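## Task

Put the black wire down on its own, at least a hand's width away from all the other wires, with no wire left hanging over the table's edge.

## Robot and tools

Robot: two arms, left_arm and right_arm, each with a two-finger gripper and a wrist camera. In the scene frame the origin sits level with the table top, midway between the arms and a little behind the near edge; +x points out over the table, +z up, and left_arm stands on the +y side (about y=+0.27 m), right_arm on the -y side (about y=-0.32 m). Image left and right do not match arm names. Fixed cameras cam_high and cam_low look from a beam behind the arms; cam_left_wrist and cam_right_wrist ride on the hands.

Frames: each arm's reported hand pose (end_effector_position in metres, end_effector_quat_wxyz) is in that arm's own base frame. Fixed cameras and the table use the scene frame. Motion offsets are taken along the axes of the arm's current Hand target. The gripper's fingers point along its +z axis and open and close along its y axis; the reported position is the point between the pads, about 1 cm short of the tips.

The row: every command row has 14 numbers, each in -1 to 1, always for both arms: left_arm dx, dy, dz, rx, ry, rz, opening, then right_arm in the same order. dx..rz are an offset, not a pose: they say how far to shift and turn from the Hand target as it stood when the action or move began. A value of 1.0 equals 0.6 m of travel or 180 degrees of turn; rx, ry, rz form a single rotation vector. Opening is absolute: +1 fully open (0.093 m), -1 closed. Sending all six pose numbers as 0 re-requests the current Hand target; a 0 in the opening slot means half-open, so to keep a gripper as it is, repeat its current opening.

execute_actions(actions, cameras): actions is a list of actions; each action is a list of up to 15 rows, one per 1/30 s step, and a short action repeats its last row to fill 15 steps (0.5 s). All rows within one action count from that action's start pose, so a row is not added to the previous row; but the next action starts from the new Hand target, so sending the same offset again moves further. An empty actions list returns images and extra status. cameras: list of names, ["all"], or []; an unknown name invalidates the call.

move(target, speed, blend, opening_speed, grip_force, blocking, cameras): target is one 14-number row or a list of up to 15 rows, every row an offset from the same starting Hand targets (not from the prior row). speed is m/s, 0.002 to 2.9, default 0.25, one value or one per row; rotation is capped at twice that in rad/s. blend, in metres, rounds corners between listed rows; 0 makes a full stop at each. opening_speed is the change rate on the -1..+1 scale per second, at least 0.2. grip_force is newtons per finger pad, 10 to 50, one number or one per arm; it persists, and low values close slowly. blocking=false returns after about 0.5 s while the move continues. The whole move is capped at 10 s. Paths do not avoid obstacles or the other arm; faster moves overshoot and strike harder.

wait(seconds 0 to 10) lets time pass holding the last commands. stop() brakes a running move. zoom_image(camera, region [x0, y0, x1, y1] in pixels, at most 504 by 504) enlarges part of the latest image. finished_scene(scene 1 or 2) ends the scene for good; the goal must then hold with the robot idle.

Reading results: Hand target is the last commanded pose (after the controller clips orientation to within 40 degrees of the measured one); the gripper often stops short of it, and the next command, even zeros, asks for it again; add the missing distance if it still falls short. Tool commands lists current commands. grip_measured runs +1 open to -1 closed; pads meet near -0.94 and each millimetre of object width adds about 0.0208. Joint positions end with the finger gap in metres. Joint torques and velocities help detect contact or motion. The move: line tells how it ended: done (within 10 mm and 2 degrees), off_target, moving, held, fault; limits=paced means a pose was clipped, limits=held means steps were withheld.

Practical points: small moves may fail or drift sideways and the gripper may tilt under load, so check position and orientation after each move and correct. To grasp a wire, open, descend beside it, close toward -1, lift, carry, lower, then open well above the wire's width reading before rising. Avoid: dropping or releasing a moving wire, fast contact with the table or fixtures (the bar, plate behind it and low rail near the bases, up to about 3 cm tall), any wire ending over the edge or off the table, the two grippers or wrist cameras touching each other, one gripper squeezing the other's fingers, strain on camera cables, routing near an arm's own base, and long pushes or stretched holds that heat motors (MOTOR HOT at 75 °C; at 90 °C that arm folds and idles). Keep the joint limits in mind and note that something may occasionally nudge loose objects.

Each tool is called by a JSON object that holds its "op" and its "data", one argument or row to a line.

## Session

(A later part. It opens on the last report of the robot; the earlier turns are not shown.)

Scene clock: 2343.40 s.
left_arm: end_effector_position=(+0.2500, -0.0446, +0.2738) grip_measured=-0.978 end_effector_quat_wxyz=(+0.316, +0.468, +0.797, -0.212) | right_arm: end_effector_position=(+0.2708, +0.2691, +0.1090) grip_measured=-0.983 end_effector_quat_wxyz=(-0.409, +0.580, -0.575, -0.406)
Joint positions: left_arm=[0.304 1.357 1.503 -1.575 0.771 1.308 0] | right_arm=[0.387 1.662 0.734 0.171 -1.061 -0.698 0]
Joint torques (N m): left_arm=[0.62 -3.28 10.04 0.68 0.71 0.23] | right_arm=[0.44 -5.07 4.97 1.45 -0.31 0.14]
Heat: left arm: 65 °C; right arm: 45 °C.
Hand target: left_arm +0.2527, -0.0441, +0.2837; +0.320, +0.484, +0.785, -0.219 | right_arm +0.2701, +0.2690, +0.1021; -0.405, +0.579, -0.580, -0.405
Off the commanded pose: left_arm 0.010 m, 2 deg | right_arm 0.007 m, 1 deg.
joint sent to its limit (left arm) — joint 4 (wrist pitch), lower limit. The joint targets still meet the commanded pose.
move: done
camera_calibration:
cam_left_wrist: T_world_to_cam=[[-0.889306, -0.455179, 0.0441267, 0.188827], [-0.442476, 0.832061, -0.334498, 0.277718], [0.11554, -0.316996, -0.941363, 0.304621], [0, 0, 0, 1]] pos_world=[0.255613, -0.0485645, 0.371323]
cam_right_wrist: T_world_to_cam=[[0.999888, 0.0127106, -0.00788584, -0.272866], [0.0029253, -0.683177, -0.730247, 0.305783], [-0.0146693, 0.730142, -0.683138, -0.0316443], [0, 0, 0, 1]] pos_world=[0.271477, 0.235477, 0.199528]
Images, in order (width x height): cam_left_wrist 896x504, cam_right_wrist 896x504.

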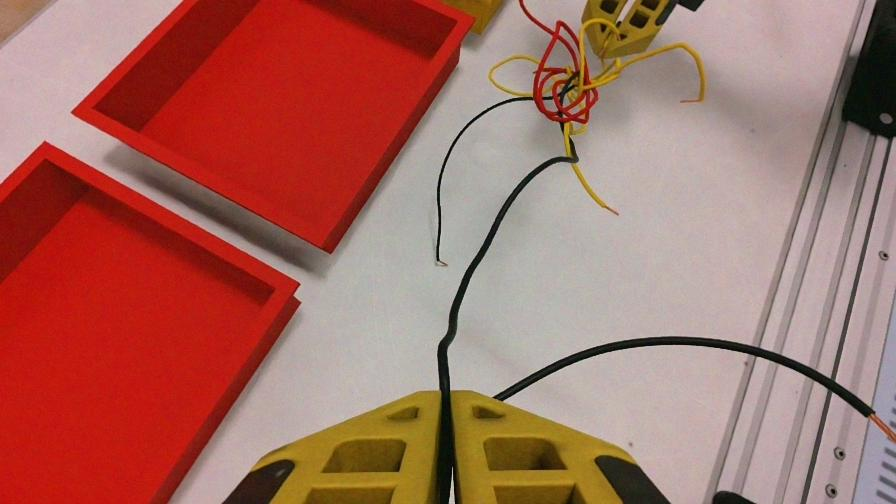

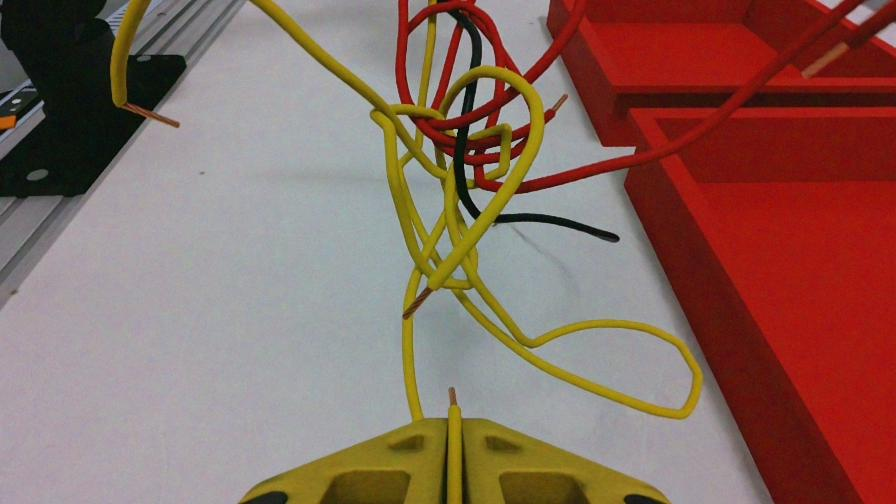

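{"op": "move", "data": {
  "target": [0,0,0,0,0,0,-1,0.057,0,-0.1567,0,0,0,-1],
  "speed": 0.12,
  "cameras": ["cam_high","cam_left_wrist","cam_right_wrist"]
}}

{"op": "zoom_image", "data": {
  "camera": "cam_left_wrist",
  "region": [300, 0, 750, 350]
}}

Scene clock: 2357.10 s.
left_arm: end_effector_position=(+0.2491, -0.0456, +0.2743) grip_measured=-0.978 end_effector_quat_wxyz=(+0.317, +0.467, +0.797, -0.216) | right_arm: end_effector_position=(+0.2620, +0.1693, +0.0957) grip_measured=-0.983 end_effector_quat_wxyz=(-0.394, +0.580, -0.588, -0.403)
Joint positions: left_arm=[0.304 1.357 1.503 -1.58 0.777 1.308 0] | right_arm=[0.047 1.681 0.827 -0.61 -1.196 -1.438 0]
Joint torques (N m): left_arm=[0.75 -3.43 9.98 0.75 0.64 0.18] | right_arm=[-0.44 -4.86 7.9 0.37 -0.89 -0.01]
Heat: left arm: 64 °C; right arm: 45 °C.
Hand target: left_arm +0.2528, -0.0441, +0.2837; +0.320, +0.484, +0.785, -0.219 | right_arm +0.2700, +0.1689, +0.1022; -0.406, +0.579, -0.580, -0.405
Off the commanded pose: left_arm 0.010 m, 2 deg | right_arm 0.010 m, 2 deg.
joint read past its limit (left arm) — joint 4 (wrist pitch), lower limit.
joint sent to its limit (left arm) — joint 4 (wrist pitch), lower limit. The joint targets still meet the commanded pose.
move: done
camera_calibration:
cam_left_wrist: T_world_to_cam=[[-0.889621, -0.453959, 0.0499595, 0.186081], [-0.442718, 0.83035, -0.338407, 0.27937], [0.112139, -0.323172, -0.939673, 0.304971], [0, 0, 0, 1]] pos_world=[0.255024, -0.0489437, 0.371817]
cam_right_wrist: T_world_to_cam=[[0.999443, 0.00707887, -0.0326185, -0.259473], [-0.0181291, -0.705409, -0.708568, 0.235096], [-0.0280253, 0.708765, -0.704888, 0.0412273], [0, 0, 0, 1]] pos_world=[0.264746, 0.138455, 0.187178]
Images, in order (width x height): cam_high 896x504, cam_left_wrist 896x504, cam_right_wrist 896x504.

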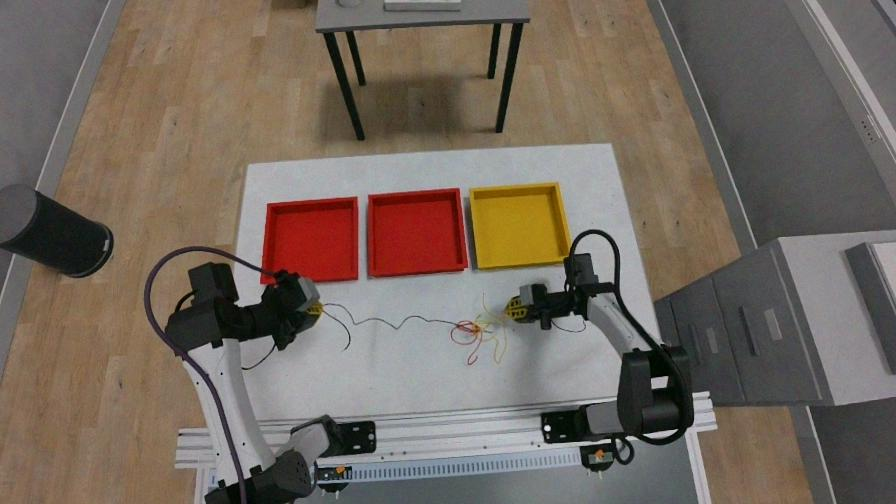

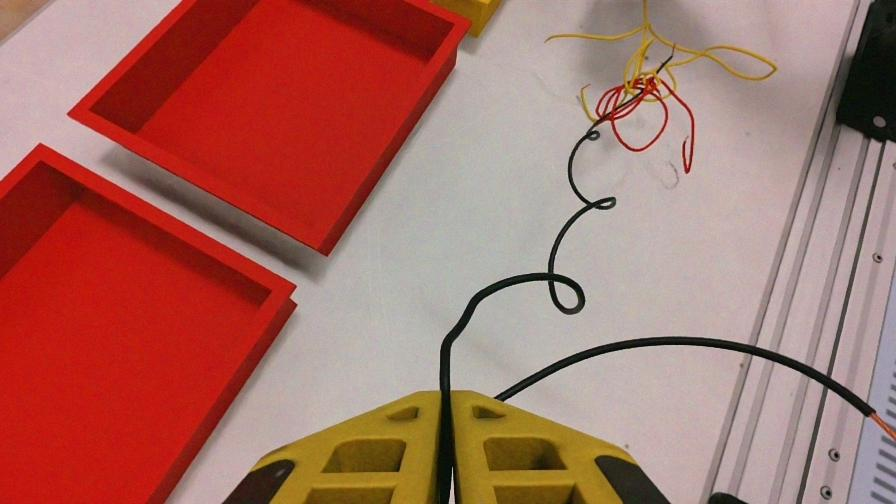

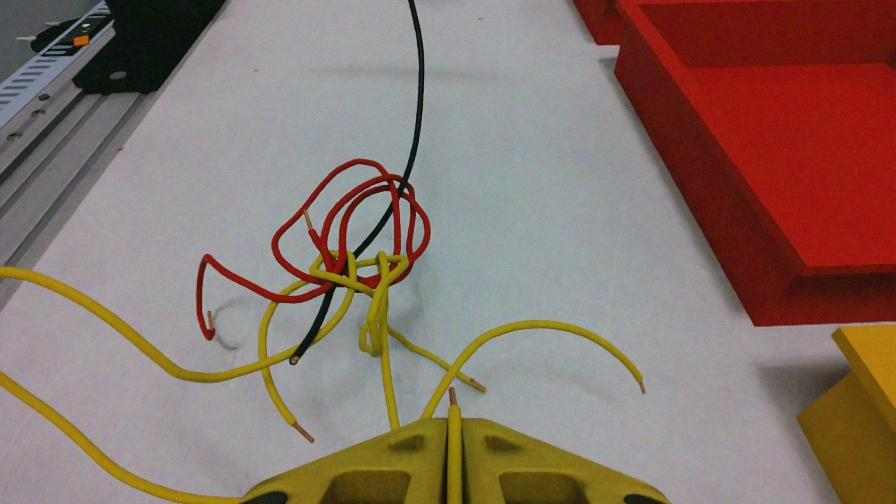

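Scaled by 1.120 from the camera's 896x504 image, which has a finer 1280x720 frame.

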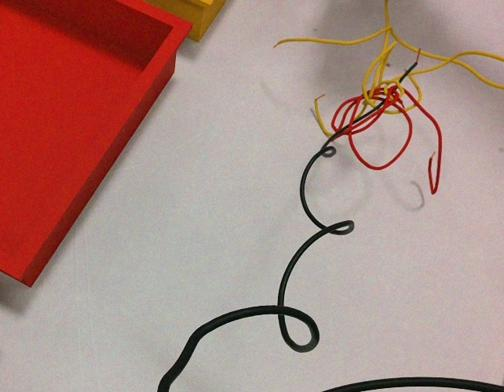

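{"op": "move", "data": {
  "target": [0,0,0,0,0,0,-1,0.0456,0,-0.1253,0.1566,0,0.057,-1],
  "speed": 0.12,
  "cameras": ["cam_high","cam_left_wrist","cam_right_wrist"]
}}

{"op": "zoom_image", "data": {
  "camera": "cam_left_wrist",
  "region": [450, 0, 850, 350]
}}

Scene clock: 2368.70 s.
left_arm: end_effector_position=(+0.2491, -0.0456, +0.2743) grip_measured=-0.978 end_effector_quat_wxyz=(+0.317, +0.467, +0.797, -0.216) | right_arm: end_effector_position=(+0.2663, +0.0927, +0.0976) grip_measured=-0.983 end_effector_quat_wxyz=(+0.483, -0.406, +0.714, +0.304)
Joint positions: left_arm=[0.304 1.357 1.503 -1.58 0.777 1.308 0] | right_arm=[-0.237 1.317 0.434 -0.091 -1.135 -0.884 0]
Joint torques (N m): left_arm=[0.64 -3.38 9.88 0.7 0.62 0.21] | right_arm=[-0.8 -5.04 5.31 1.45 -0.43 0.06]
Heat: left arm: 63 °C; right arm: 46 °C.
Hand target: left_arm +0.2528, -0.0441, +0.2837; +0.320, +0.484, +0.785, -0.219 | right_arm +0.2699, +0.0889, +0.1022; +0.497, -0.409, +0.710, +0.286
Off the commanded pose: left_arm 0.010 m, 2 deg | right_arm 0.007 m, 3 deg.
joint read past its limit (left arm) — joint 4 (wrist pitch), lower limit.
joint sent to its limit (left arm) — joint 4 (wrist pitch), lower limit. The joint targets still meet the commanded pose.
move: off_target (right_arm)
camera_calibration:
cam_left_wrist: T_world_to_cam=[[-0.889621, -0.453959, 0.0499595, 0.186081], [-0.442718, 0.83035, -0.338407, 0.27937], [0.112139, -0.323172, -0.939673, 0.304971], [0, 0, 0, 1]] pos_world=[0.255024, -0.0489437, 0.371817]
cam_right_wrist: T_world_to_cam=[[0.876082, -0.478742, -0.0573174, -0.182765], [-0.369023, -0.589247, -0.718756, 0.266207], [0.310325, 0.650841, -0.692896, 0.0111098], [0, 0, 0, 1]] pos_world=[0.254906, 0.0621337, 0.18856]
Images, in order (width x height): cam_high 896x504, cam_left_wrist 896x504, cam_right_wrist 896x504.

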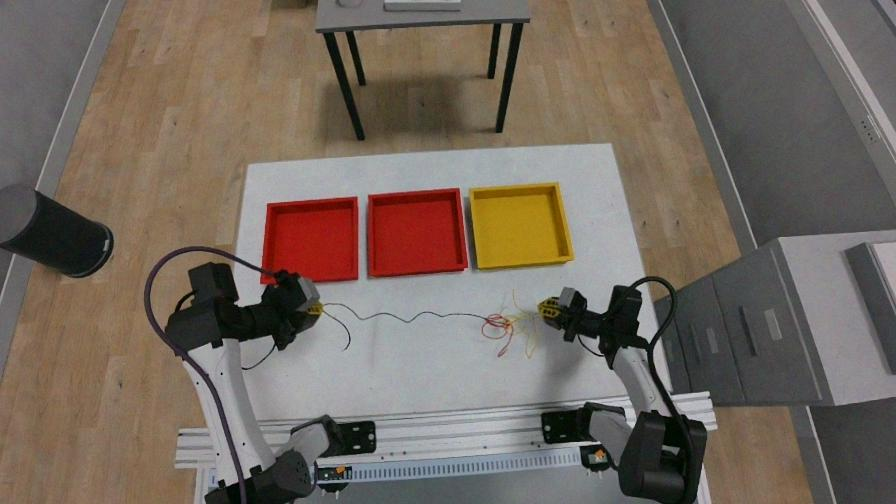

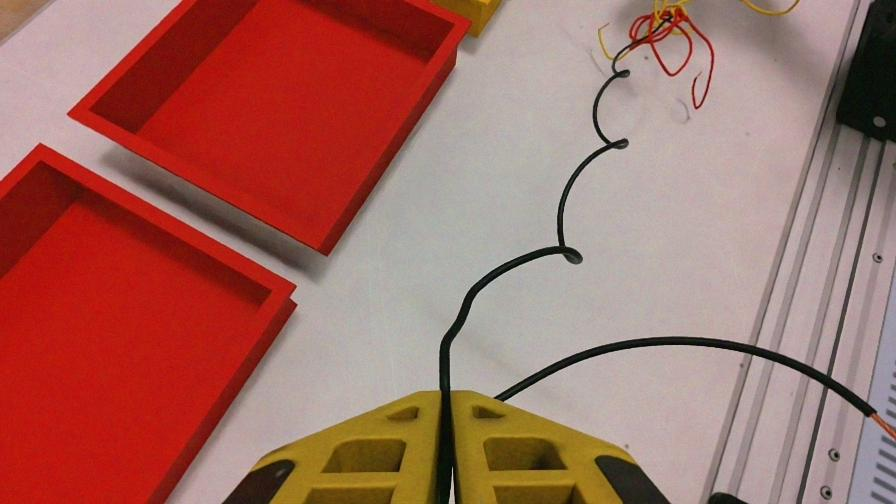

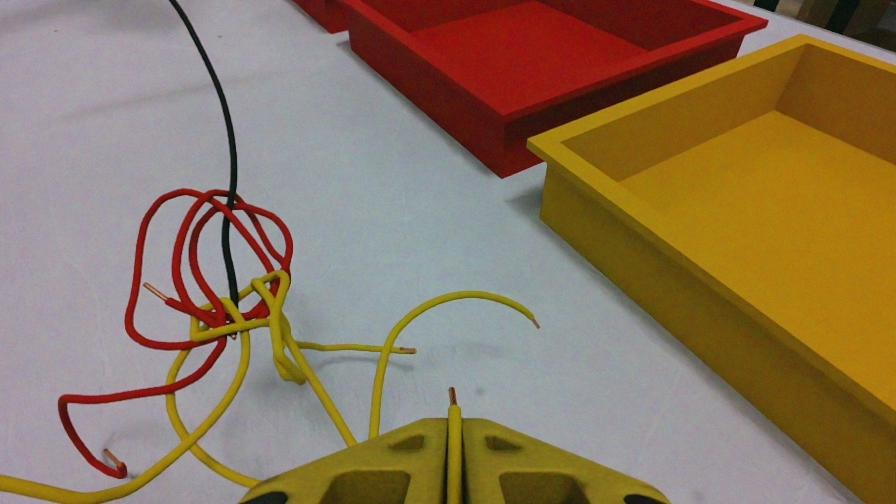

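Scaled by 1.260 from the camera's 896x504 image, which has a finer 1280x720 frame.

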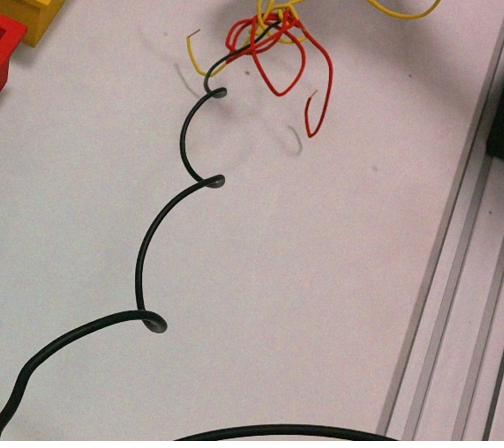

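{"op": "move", "data": {
  "target": [0.2017,0.0637,0.0297,0,0,0,-1,0.0902,-0.0333,-0.0287,0,0,0,-1],
  "speed": 0.1,
  "cameras": ["all"]
}}

{"op": "zoom_image", "data": {
  "camera": "cam_high",
  "region": [260, 270, 600, 400]
}}

Scene clock: 2383.03 s.
left_arm: end_effector_position=(+0.2529, +0.0350, +0.1876) grip_measured=-0.978 end_effector_quat_wxyz=(+0.319, +0.479, +0.788, -0.219) | right_arm: end_effector_position=(+0.2629, +0.0523, +0.0506) grip_measured=-0.983 end_effector_quat_wxyz=(+0.484, -0.409, +0.719, +0.286)
Joint positions: left_arm=[0.617 1.54 1.303 -1.528 0.775 1.789 0] | right_arm=[-0.424 1.583 0.471 -0.22 -1.183 -1.297 0]
Joint torques (N m): left_arm=[0.51 -4.46 6.02 0.1 0.51 0.24] | right_arm=[-0.87 -3.21 6.98 0.6 -0.89 -0.01]
Heat: left arm: 63 °C; right arm: 46 °C.
Hand target: left_arm +0.2526, +0.0359, +0.1835; +0.320, +0.483, +0.785, -0.219 | right_arm +0.2698, +0.0489, +0.0574; +0.497, -0.409, +0.710, +0.286
Off the commanded pose: left_arm 0.004 m, 1 deg | right_arm 0.010 m, 2 deg.
move: done
camera_calibration:
cam_left_wrist: T_world_to_cam=[[-0.902494, -0.428671, 0.0417891, 0.23433], [-0.415508, 0.841004, -0.346505, 0.179106], [0.113392, -0.330082, -0.937117, 0.248575], [0, 0, 0, 1]] pos_world=[0.257716, 0.0318714, 0.285212]
cam_right_wrist: T_world_to_cam=[[0.868057, -0.495509, -0.0307802, -0.200255], [-0.369771, -0.603922, -0.706079, 0.207596], [0.33128, 0.624299, -0.707464, 0.0024909], [0, 0, 0, 1]] pos_world=[0.249771, 0.0245886, 0.142178]

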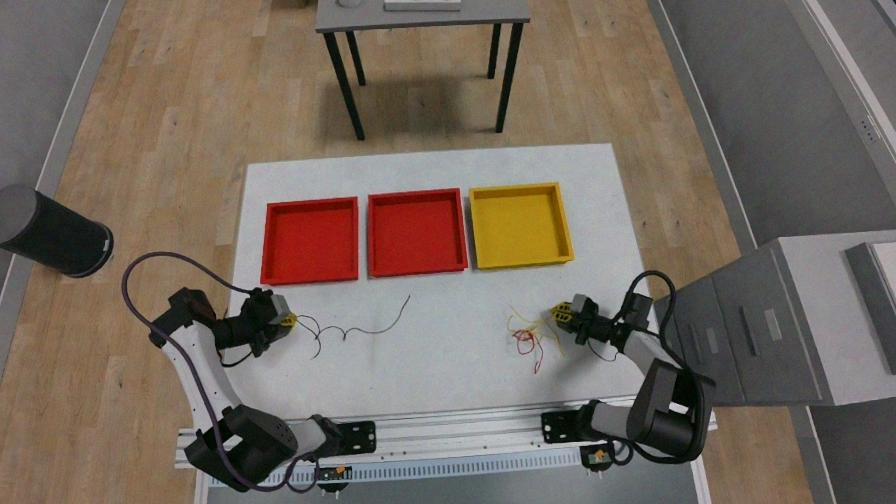

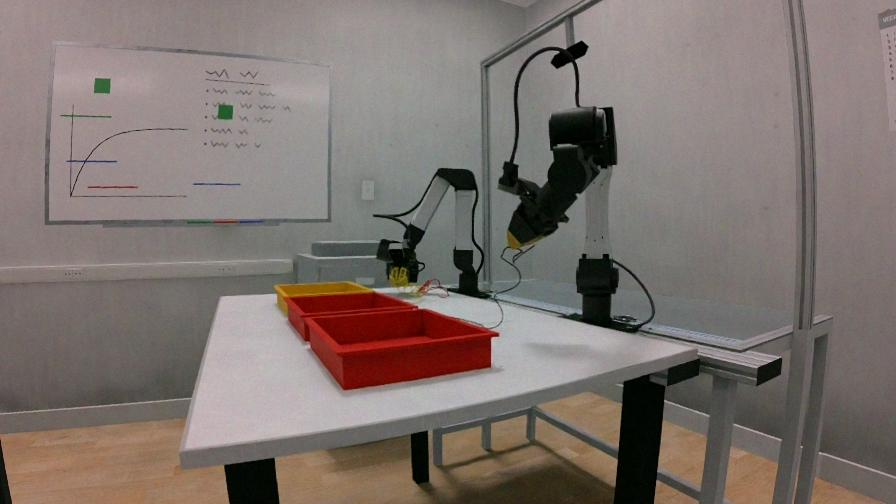

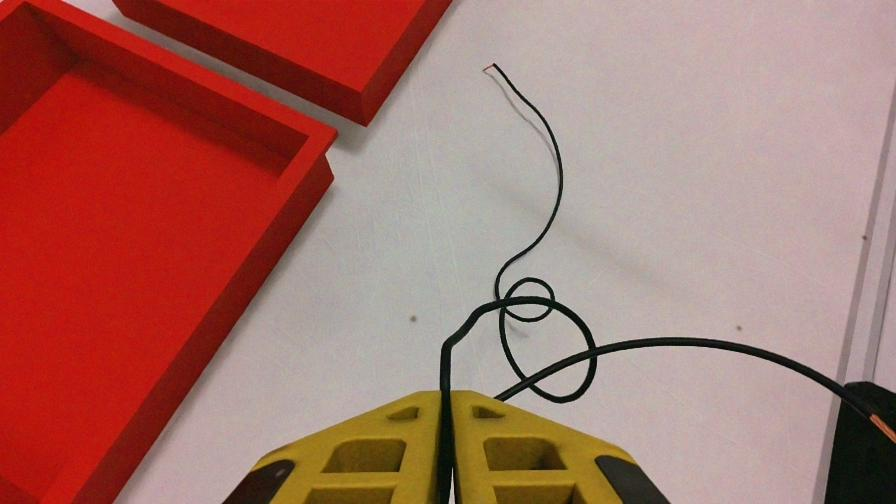

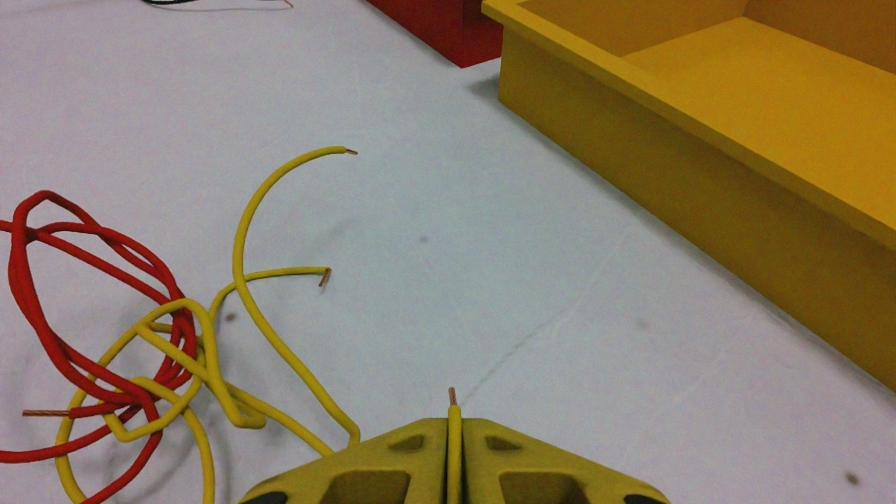

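Scaled by 1.482 from the camera's 896x504 image, which has a finer 1280x720 frame.

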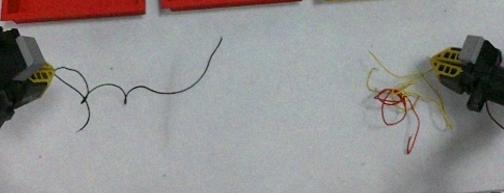

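{"op": "move", "data": {
  "target": [0.158,0.0363,0.1232,-0.0794,-0.0038,-0.0779,-1,0.0392,0,0.0143,0,0,0,-1],
  "speed": 0.1,
  "cameras": ["cam_high","cam_left_wrist","cam_right_wrist"]
}}

{"op": "zoom_image", "data": {
  "camera": "cam_high",
  "region": [220, 270, 600, 430]
}}

Scene clock: 2414.17 s.
left_arm: end_effector_position=(+0.2628, +0.0570, +0.0614) grip_measured=-0.978 end_effector_quat_wxyz=(+0.344, +0.344, +0.858, -0.162) | right_arm: end_effector_position=(+0.2691, +0.0496, +0.0310) grip_measured=-0.983 end_effector_quat_wxyz=(+0.485, -0.411, +0.717, +0.285)
Joint positions: left_arm=[0.668 1.516 0.769 -0.744 0.778 1.397 0] | right_arm=[-0.424 1.699 0.471 -0.106 -1.184 -1.305 0]
Joint torques (N m): left_arm=[0.59 -6.24 5.3 0.72 0.69 -0.1] | right_arm=[-0.7 -3.69 3.81 0.92 -0.91 -0.07]
Heat: left arm: 59 °C; right arm: 46 °C.
Hand target: left_arm +0.2624, +0.0558, +0.0634; +0.353, +0.340, +0.857, -0.160 | right_arm +0.2698, +0.0489, +0.0323; +0.497, -0.409, +0.710, +0.286
Off the commanded pose: left_arm 0.002 m, 1 deg | right_arm 0.002 m, 2 deg.
move: done
camera_calibration:
cam_left_wrist: T_world_to_cam=[[-0.714892, -0.697829, 0.0443126, 0.223796], [-0.668971, 0.664135, -0.33377, 0.196787], [0.203485, -0.268254, -0.941612, 0.109555], [0, 0, 0, 1]] pos_world=[0.269342, 0.0548665, 0.158923]
cam_right_wrist: T_world_to_cam=[[0.869836, -0.492672, -0.0256953, -0.208305], [-0.364371, -0.606454, -0.706716, 0.193091], [0.332596, 0.624089, -0.707031, -0.0120556], [0, 0, 0, 1]] pos_world=[0.255558, 0.0219982, 0.122584]
Images, in order (width x height): cam_high 896x504, cam_left_wrist 896x504, cam_right_wrist 896x504.

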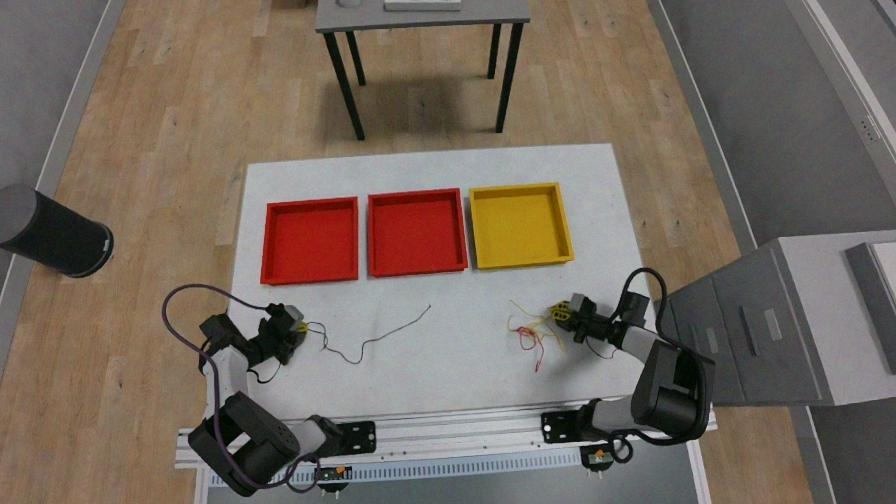

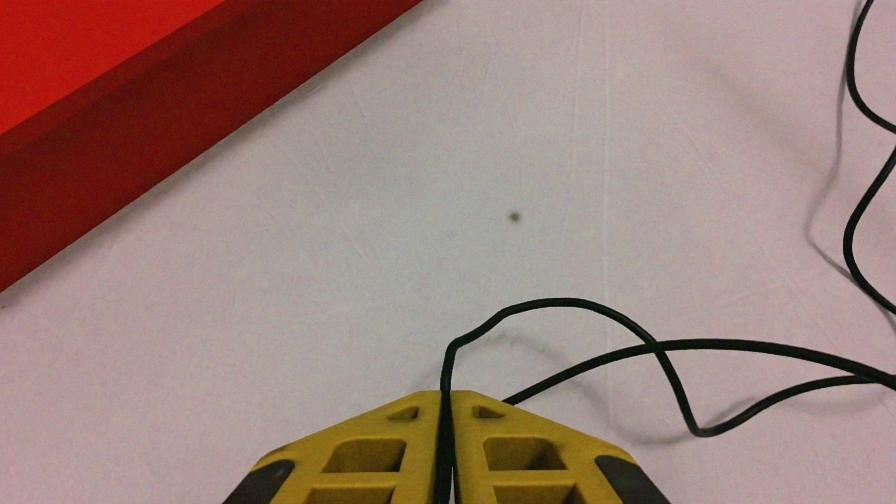

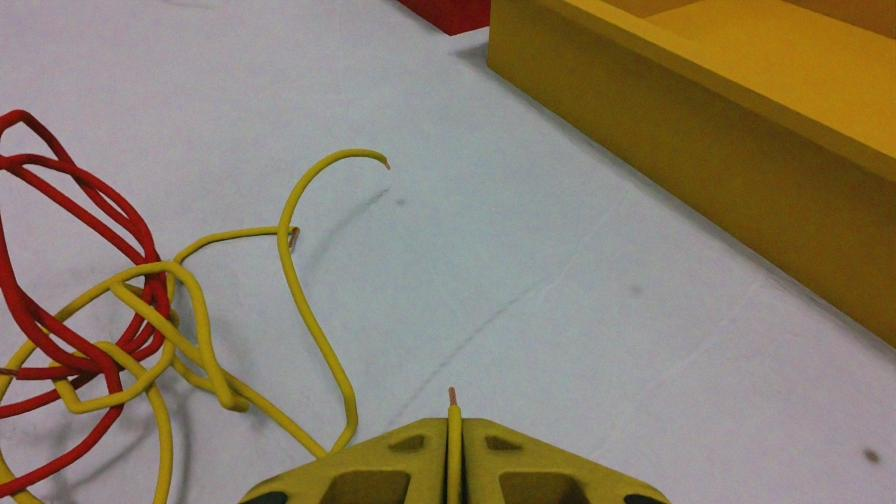

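Scaled by 1.326 from the camera's 896x504 image, which has a finer 1280x720 frame.

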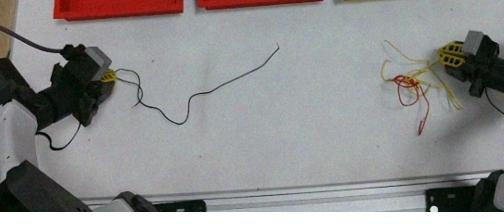

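{"op": "move", "data": {
  "target": [0.085,0.0737,-0.0142,-0.0595,-0.0028,-0.0583,-1,0.0125,0,0.0046,0,0,0,-1],
  "speed": 0.08,
  "cameras": ["cam_high","cam_left_wrist"]
}}

Scene clock: 2422.83 s.
left_arm: end_effector_position=(+0.2632, +0.1138, +0.0362) grip_measured=-0.978 end_effector_quat_wxyz=(+0.370, +0.232, +0.893, -0.115) | right_arm: end_effector_position=(+0.2696, +0.0496, +0.0239) grip_measured=-0.983 end_effector_quat_wxyz=(+0.487, -0.411, +0.716, +0.285)
Joint positions: left_arm=[0.833 1.584 0.704 -0.508 0.778 1.266 0] | right_arm=[-0.424 1.738 0.463 -0.056 -1.188 -1.305 0]
Joint torques (N m): left_arm=[0.81 -4.18 5.29 1.09 0.48 -0.11] | right_arm=[-0.75 -3.96 3.71 0.92 -0.8 0.05]
Heat: left arm: 58 °C; right arm: 45 °C.
Hand target: left_arm +0.2624, +0.1159, +0.0314; +0.370, +0.225, +0.894, -0.112 | right_arm +0.2699, +0.0489, +0.0243; +0.497, -0.409, +0.710, +0.286
Off the commanded pose: left_arm 0.005 m, 1 deg | right_arm 0.001 m, 1 deg.
move: done
camera_calibration:
cam_left_wrist: T_world_to_cam=[[-0.514312, -0.856876, 0.0353109, 0.23048], [-0.810406, 0.472125, -0.346901, 0.210485], [0.28058, -0.207032, -0.937237, 0.0735511], [0, 0, 0, 1]] pos_world=[0.26848, 0.113345, 0.133814]
Images, in order (width x height): cam_high 896x504, cam_left_wrist 896x504.

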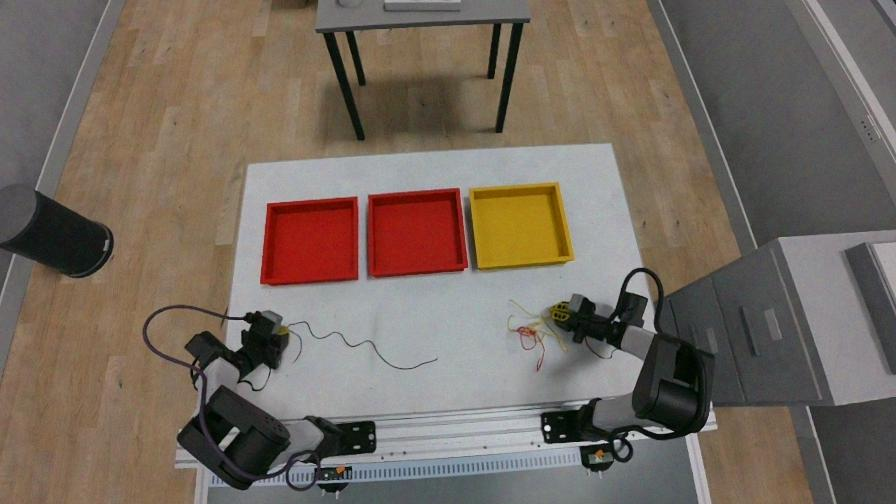

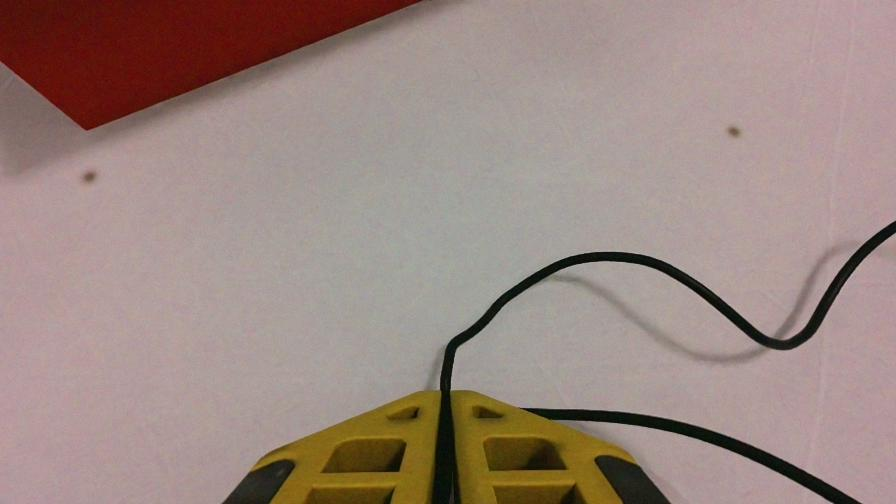

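{"op": "move", "data": {
  "target": [
    [0.007,0,0.007,0,0,0,-1,0,0,0,0,0,0,-1],
    [0.007,0,0.007,0,0,0,-0.6,0,0,0,0,0,0,-0.5],
    [0.007,0,-0.12,0,0,0,-0.6,0,0,-0.12,0,0,0,-0.5]
  ],
  "speed": 0.1,
  "cameras": ["all"]
}}

{"op": "zoom_image", "data": {
  "camera": "cam_high",
  "region": [220, 270, 600, 430]
}}

Scene clock: 2432.90 s.
left_arm: end_effector_position=(+0.2111, +0.1351, +0.0677) grip_measured=-0.603 end_effector_quat_wxyz=(+0.359, +0.212, +0.899, -0.134) | right_arm: end_effector_position=(+0.2329, -0.0053, +0.0480) grip_measured=-0.501 end_effector_quat_wxyz=(+0.492, -0.406, +0.717, +0.282)
Joint positions: left_arm=[1.064 1.543 0.82 -0.928 0.784 1.559 0.016] | right_arm=[-0.745 1.817 0.684 -0.934 -1.153 -2.1 0.021]
Joint torques (N m): left_arm=[0.79 -6.2 9.68 0.2 0.62 0.17] | right_arm=[-0.09 -3.99 5.57 -0.6 -0.5 0.01]
Heat: left arm: 58 °C; right arm: 45 °C.
Hand target: left_arm +0.2157, +0.1437, +0.0788; +0.370, +0.225, +0.894, -0.113 | right_arm +0.2359, -0.0096, +0.0490; +0.497, -0.409, +0.710, +0.286
Off the commanded pose: left_arm 0.015 m, 3 deg | right_arm 0.005 m, 1 deg.
joint sent to its limit (right arm) — joint 6 (wrist roll), lower limit. The joint targets still meet the commanded pose.
move: off_target (left_arm)
camera_calibration:
cam_left_wrist: T_world_to_cam=[[-0.492763, -0.865506, 0.0899135, 0.213712], [-0.832971, 0.439289, -0.33643, 0.177626], [0.251684, -0.240675, -0.937406, 0.132661], [0, 0, 0, 1]] pos_world=[0.219878, 0.138868, 0.164901]
cam_right_wrist: T_world_to_cam=[[0.862738, -0.505253, -0.0200703, -0.202102], [-0.365966, -0.596526, -0.714301, 0.159465], [0.34893, 0.6236, -0.699551, 0.0420964], [0, 0, 0, 1]] pos_world=[0.218031, -0.0332389, 0.139298]

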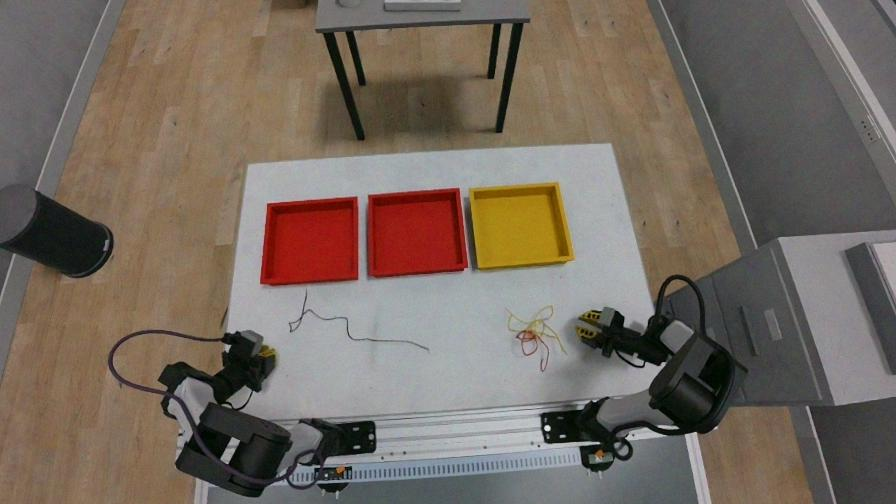

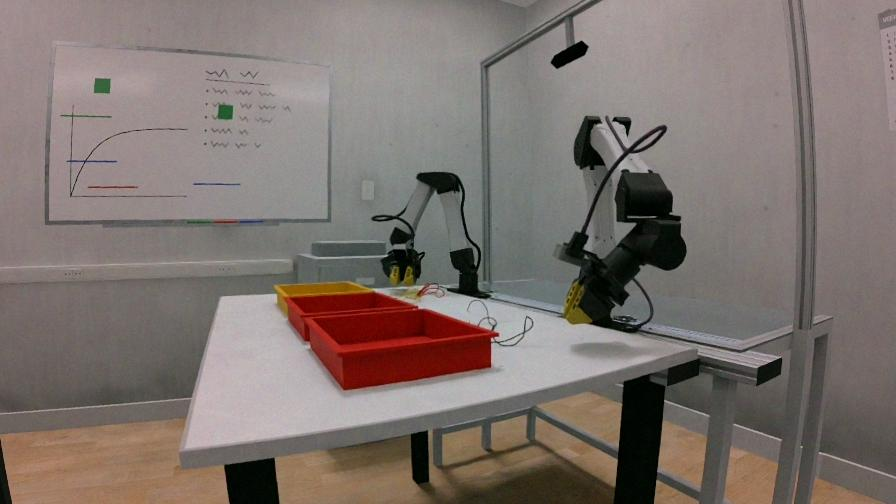

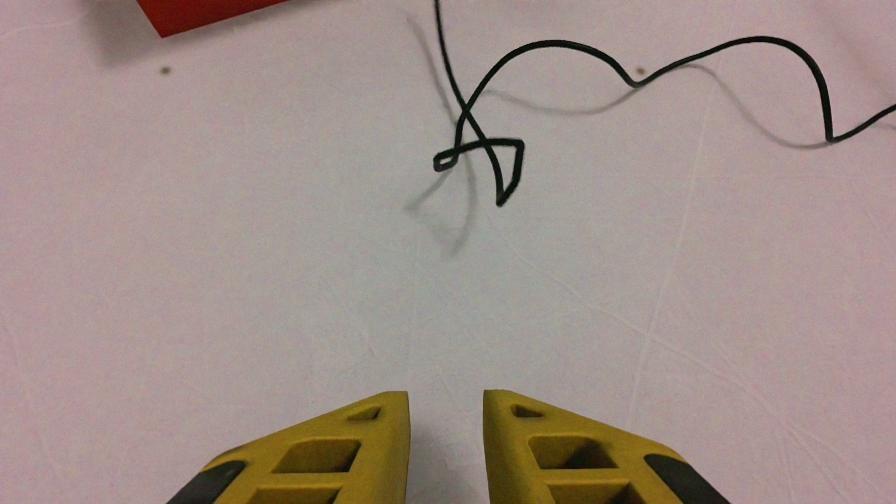

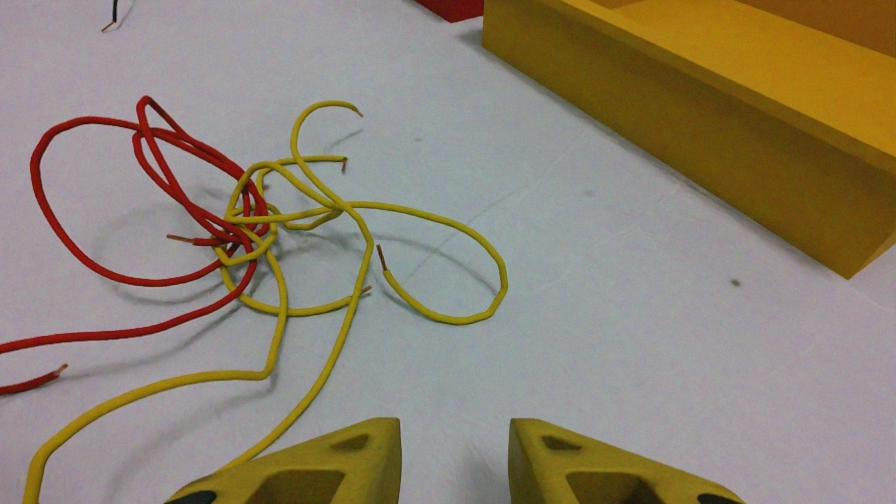

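Scaled by 1.326 from the camera's 896x504 image, which has a finer 1280x720 frame.

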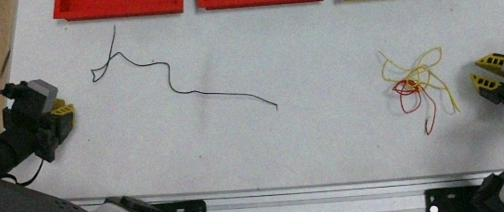

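{"op": "zoom_image", "data": {
  "camera": "cam_low",
  "region": [400, 260, 600, 380]
}}

{"op": "zoom_image", "data": {
  "camera": "cam_left_wrist",
  "region": [100, 0, 604, 280]
}}

Scaled by 2.520 from the camera's 896x504 image, which has a finer 1280x720 frame.

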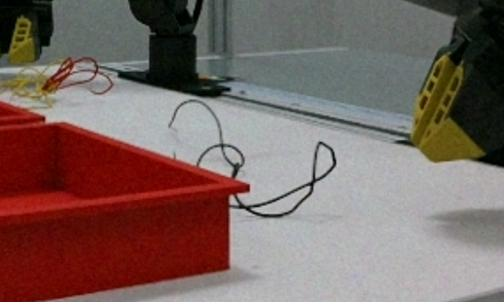

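Scaled by 1.000.

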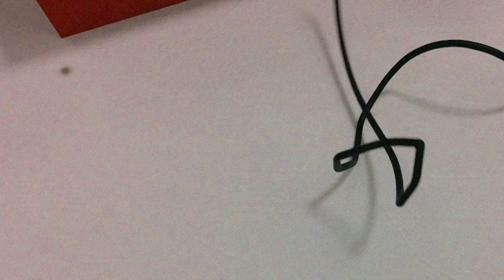

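{"op": "finished_scene", "data": {
  "scene": 2
}}

The scene is finished: the task was done.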